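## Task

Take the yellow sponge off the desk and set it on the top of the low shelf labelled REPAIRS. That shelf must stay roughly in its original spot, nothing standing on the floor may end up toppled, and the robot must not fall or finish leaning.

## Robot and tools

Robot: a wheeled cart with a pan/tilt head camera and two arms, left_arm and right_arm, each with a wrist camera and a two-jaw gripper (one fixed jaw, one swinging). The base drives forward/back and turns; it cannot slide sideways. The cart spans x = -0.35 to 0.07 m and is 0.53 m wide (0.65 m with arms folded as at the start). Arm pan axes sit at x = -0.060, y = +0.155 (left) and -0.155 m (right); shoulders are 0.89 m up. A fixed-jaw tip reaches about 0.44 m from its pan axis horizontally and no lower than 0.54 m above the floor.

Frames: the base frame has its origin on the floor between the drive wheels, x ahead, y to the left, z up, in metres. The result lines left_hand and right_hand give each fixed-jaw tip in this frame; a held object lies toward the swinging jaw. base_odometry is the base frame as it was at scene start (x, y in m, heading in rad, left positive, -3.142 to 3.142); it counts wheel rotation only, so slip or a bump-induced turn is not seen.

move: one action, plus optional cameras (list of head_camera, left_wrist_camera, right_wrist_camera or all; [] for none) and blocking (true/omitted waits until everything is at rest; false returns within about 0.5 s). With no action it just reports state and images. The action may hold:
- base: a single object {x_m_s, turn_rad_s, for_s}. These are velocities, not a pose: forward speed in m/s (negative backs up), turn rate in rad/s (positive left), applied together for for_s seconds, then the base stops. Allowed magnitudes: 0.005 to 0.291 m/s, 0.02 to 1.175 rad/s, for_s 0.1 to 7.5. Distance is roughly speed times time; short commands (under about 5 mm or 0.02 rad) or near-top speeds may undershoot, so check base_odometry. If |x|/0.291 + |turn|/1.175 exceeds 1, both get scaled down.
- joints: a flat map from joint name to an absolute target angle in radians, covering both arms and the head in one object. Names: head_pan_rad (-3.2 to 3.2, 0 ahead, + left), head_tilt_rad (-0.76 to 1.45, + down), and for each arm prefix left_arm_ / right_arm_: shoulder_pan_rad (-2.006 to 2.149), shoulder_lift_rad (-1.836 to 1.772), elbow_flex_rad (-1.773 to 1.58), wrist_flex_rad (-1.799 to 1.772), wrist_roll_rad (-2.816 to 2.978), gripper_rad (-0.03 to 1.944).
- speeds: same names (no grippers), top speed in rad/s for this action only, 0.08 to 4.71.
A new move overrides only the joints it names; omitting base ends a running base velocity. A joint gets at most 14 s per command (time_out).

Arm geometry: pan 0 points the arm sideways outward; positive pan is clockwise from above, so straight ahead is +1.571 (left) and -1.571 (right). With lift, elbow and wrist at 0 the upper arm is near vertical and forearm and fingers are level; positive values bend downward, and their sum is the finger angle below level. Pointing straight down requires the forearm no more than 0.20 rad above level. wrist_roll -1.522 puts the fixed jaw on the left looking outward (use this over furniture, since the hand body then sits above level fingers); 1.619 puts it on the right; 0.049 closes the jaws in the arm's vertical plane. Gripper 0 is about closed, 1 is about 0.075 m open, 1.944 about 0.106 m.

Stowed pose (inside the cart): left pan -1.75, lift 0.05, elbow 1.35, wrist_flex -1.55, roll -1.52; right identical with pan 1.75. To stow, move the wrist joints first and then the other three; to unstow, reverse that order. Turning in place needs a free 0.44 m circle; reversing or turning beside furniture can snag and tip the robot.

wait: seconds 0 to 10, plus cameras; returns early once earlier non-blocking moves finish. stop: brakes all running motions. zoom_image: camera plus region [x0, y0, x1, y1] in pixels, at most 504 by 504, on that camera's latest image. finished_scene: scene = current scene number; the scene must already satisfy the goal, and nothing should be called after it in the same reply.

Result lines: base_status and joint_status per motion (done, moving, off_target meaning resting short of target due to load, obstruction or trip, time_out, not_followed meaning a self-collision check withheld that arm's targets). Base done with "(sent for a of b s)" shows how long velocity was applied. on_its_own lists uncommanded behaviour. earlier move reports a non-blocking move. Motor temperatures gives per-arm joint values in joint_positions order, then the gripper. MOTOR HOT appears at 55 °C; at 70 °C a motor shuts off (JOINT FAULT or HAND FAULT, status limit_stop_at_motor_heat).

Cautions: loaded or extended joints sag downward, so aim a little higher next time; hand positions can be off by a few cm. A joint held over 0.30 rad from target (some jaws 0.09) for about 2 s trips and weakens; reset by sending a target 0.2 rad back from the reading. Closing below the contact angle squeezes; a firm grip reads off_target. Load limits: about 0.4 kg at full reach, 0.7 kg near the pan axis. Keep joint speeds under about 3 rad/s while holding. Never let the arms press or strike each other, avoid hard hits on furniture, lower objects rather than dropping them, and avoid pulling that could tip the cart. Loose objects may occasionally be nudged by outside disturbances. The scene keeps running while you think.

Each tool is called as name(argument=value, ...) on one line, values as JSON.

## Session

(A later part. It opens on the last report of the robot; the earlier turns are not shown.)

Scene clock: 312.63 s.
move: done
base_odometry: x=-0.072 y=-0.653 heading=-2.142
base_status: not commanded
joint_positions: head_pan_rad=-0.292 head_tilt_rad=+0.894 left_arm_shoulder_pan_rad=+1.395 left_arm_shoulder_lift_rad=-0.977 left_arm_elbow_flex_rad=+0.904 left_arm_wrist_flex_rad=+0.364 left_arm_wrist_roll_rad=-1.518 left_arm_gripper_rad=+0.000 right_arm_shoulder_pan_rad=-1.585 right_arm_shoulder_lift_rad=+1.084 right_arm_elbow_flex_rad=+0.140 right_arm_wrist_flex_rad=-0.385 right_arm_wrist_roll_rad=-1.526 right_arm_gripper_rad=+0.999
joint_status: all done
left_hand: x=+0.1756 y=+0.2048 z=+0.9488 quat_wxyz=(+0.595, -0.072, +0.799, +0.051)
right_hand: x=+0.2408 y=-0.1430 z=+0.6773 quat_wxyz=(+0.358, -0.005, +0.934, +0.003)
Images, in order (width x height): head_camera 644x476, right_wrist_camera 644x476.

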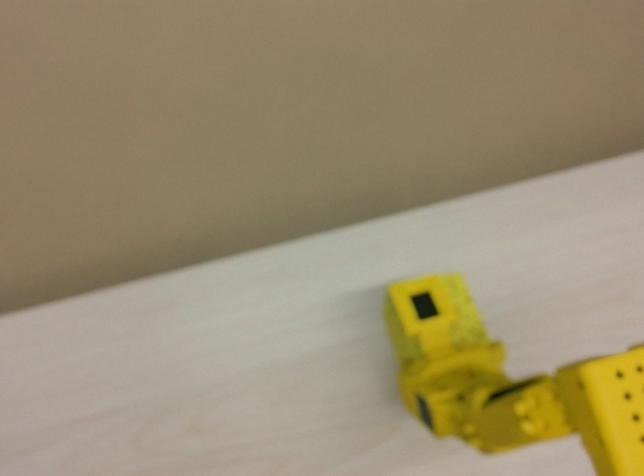

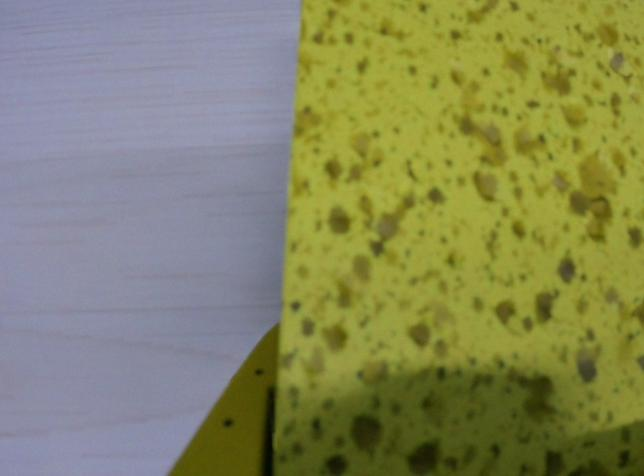

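move(joints={"right_arm_shoulder_lift_rad": 1.57, "right_arm_elbow_flex_rad": -0.42, "right_arm_wrist_flex_rad": -0.35}, speeds={"right_arm_shoulder_lift_rad": 0.4, "right_arm_elbow_flex_rad": 0.44, "right_arm_wrist_flex_rad": 0.08}, cameras=["head_camera", "right_wrist_camera"])

Scene clock: 320.83 s.
move: done
base_odometry: x=-0.072 y=-0.653 heading=-2.142
base_status: not commanded
joint_positions: head_pan_rad=-0.292 head_tilt_rad=+0.894 left_arm_shoulder_pan_rad=+1.395 left_arm_shoulder_lift_rad=-0.977 left_arm_elbow_flex_rad=+0.904 left_arm_wrist_flex_rad=+0.364 left_arm_wrist_roll_rad=-1.518 left_arm_gripper_rad=+0.000 right_arm_shoulder_pan_rad=-1.584 right_arm_shoulder_lift_rad=+1.540 right_arm_elbow_flex_rad=-0.417 right_arm_wrist_flex_rad=-0.359 right_arm_wrist_roll_rad=-1.514 right_arm_gripper_rad=+0.999
joint_status: all done
left_hand: x=+0.1756 y=+0.2048 z=+0.9488 quat_wxyz=(+0.595, -0.072, +0.799, +0.051)
right_hand: x=+0.2626 y=-0.1432 z=+0.6390 quat_wxyz=(+0.393, -0.010, +0.920, +0.001)
Images, in order (width x height): head_camera 644x476, right_wrist_camera 644x476.

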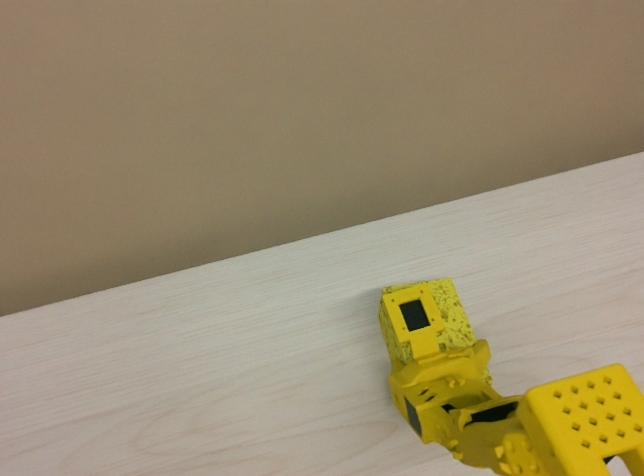

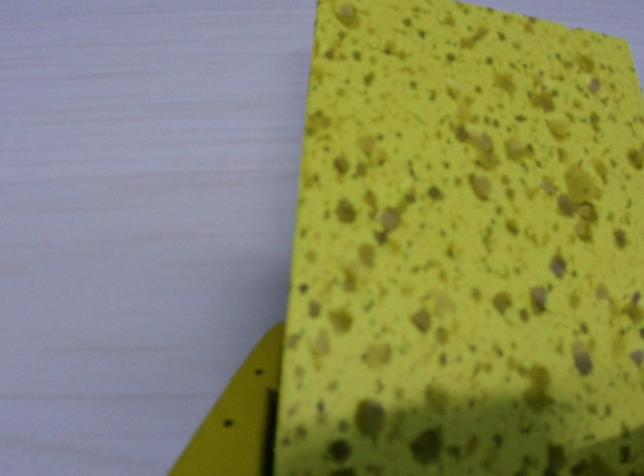

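move(joints={"right_arm_shoulder_lift_rad": 1.62, "right_arm_wrist_flex_rad": -0.33}, speeds={"right_arm_shoulder_lift_rad": 0.2})

move(joints={"right_arm_gripper_rad": 1.9}, cameras=["head_camera", "right_wrist_camera"])

Scene clock: 326.60 s.
move: done
base_odometry: x=-0.072 y=-0.653 heading=-2.142
base_status: not commanded
joint_positions: head_pan_rad=-0.292 head_tilt_rad=+0.894 left_arm_shoulder_pan_rad=+1.395 left_arm_shoulder_lift_rad=-0.977 left_arm_elbow_flex_rad=+0.904 left_arm_wrist_flex_rad=+0.364 left_arm_wrist_roll_rad=-1.518 left_arm_gripper_rad=+0.000 right_arm_shoulder_pan_rad=-1.585 right_arm_shoulder_lift_rad=+1.547 right_arm_elbow_flex_rad=-0.425 right_arm_wrist_flex_rad=-0.354 right_arm_wrist_roll_rad=-1.514 right_arm_gripper_rad=+0.999
joint_status: all done
left_hand: x=+0.1756 y=+0.2048 z=+0.9488 quat_wxyz=(+0.595, -0.072, +0.799, +0.051)
right_hand: x=+0.2618 y=-0.1427 z=+0.6376 quat_wxyz=(+0.391, -0.010, +0.920, +0.001)
pictures: none

Scene clock: 327.60 s.
move: done
base_odometry: x=-0.072 y=-0.653 heading=-2.142
base_status: not commanded
joint_positions: head_pan_rad=-0.292 head_tilt_rad=+0.894 left_arm_shoulder_pan_rad=+1.395 left_arm_shoulder_lift_rad=-0.977 left_arm_elbow_flex_rad=+0.904 left_arm_wrist_flex_rad=+0.364 left_arm_wrist_roll_rad=-1.518 left_arm_gripper_rad=+0.000 right_arm_shoulder_pan_rad=-1.593 right_arm_shoulder_lift_rad=+1.622 right_arm_elbow_flex_rad=-0.415 right_arm_wrist_flex_rad=-0.341 right_arm_wrist_roll_rad=-1.526 right_arm_gripper_rad=+1.890
joint_status: all done
left_hand: x=+0.1756 y=+0.2048 z=+0.9488 quat_wxyz=(+0.595, -0.072, +0.799, +0.051)
right_hand: x=+0.2378 y=-0.1407 z=+0.6136 quat_wxyz=(+0.345, -0.008, +0.939, +0.004)
Images, in order (width x height): head_camera 644x476, right_wrist_camera 644x476.

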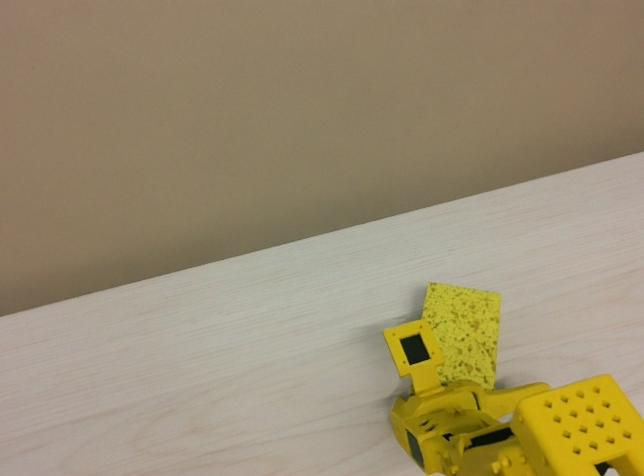

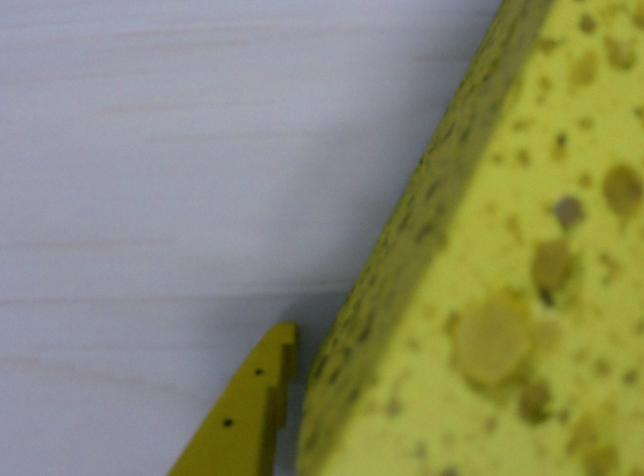

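move(joints={"right_arm_shoulder_lift_rad": 1.07, "right_arm_elbow_flex_rad": 0.0, "right_arm_wrist_flex_rad": -0.4}, speeds={"right_arm_shoulder_lift_rad": 0.7, "right_arm_elbow_flex_rad": 0.5})

move(joints={"right_arm_shoulder_lift_rad": -0.2, "right_arm_elbow_flex_rad": 0.2, "right_arm_wrist_flex_rad": 0.2}, cameras=["head_camera"])

Scene clock: 334.47 s.
move: done
base_odometry: x=-0.072 y=-0.653 heading=-2.142
base_status: not commanded
joint_positions: head_pan_rad=-0.292 head_tilt_rad=+0.894 left_arm_shoulder_pan_rad=+1.395 left_arm_shoulder_lift_rad=-0.977 left_arm_elbow_flex_rad=+0.904 left_arm_wrist_flex_rad=+0.364 left_arm_wrist_roll_rad=-1.518 left_arm_gripper_rad=+0.000 right_arm_shoulder_pan_rad=-1.591 right_arm_shoulder_lift_rad=+1.135 right_arm_elbow_flex_rad=+0.000 right_arm_wrist_flex_rad=-0.387 right_arm_wrist_roll_rad=-1.526 right_arm_gripper_rad=+1.890
joint_status: all done
left_hand: x=+0.1756 y=+0.2048 z=+0.9488 quat_wxyz=(+0.595, -0.072, +0.799, +0.051)
right_hand: x=+0.2632 y=-0.1407 z=+0.6867 quat_wxyz=(+0.400, -0.007, +0.917, +0.005)
pictures: none

Scene clock: 336.00 s.
move: done
base_odometry: x=-0.072 y=-0.653 heading=-2.142
base_status: not commanded
joint_positions: head_pan_rad=-0.292 head_tilt_rad=+0.894 left_arm_shoulder_pan_rad=+1.395 left_arm_shoulder_lift_rad=-0.977 left_arm_elbow_flex_rad=+0.904 left_arm_wrist_flex_rad=+0.364 left_arm_wrist_roll_rad=-1.518 left_arm_gripper_rad=+0.000 right_arm_shoulder_pan_rad=-1.591 right_arm_shoulder_lift_rad=-0.148 right_arm_elbow_flex_rad=+0.201 right_arm_wrist_flex_rad=+0.196 right_arm_wrist_roll_rad=-1.526 right_arm_gripper_rad=+1.890
joint_status: all done
left_hand: x=+0.1756 y=+0.2048 z=+0.9488 quat_wxyz=(+0.595, -0.072, +0.799, +0.051)
right_hand: x=+0.2718 y=-0.1405 z=+0.9676 quat_wxyz=(+0.614, -0.006, +0.790, +0.008)
Images, in order (width x height): head_camera 644x476.

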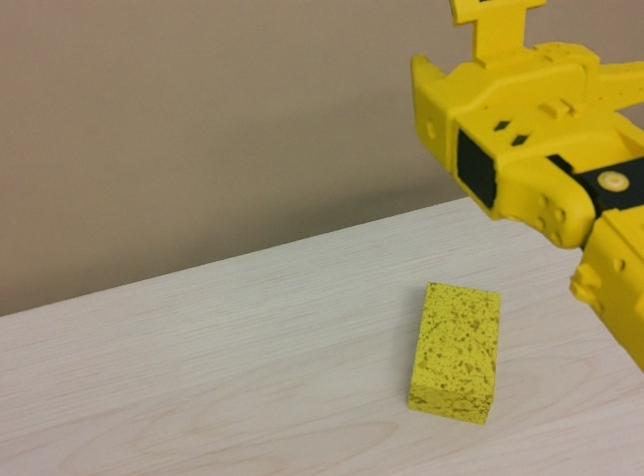

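finished_scene(scene=2)

The scene is finished: the task was done.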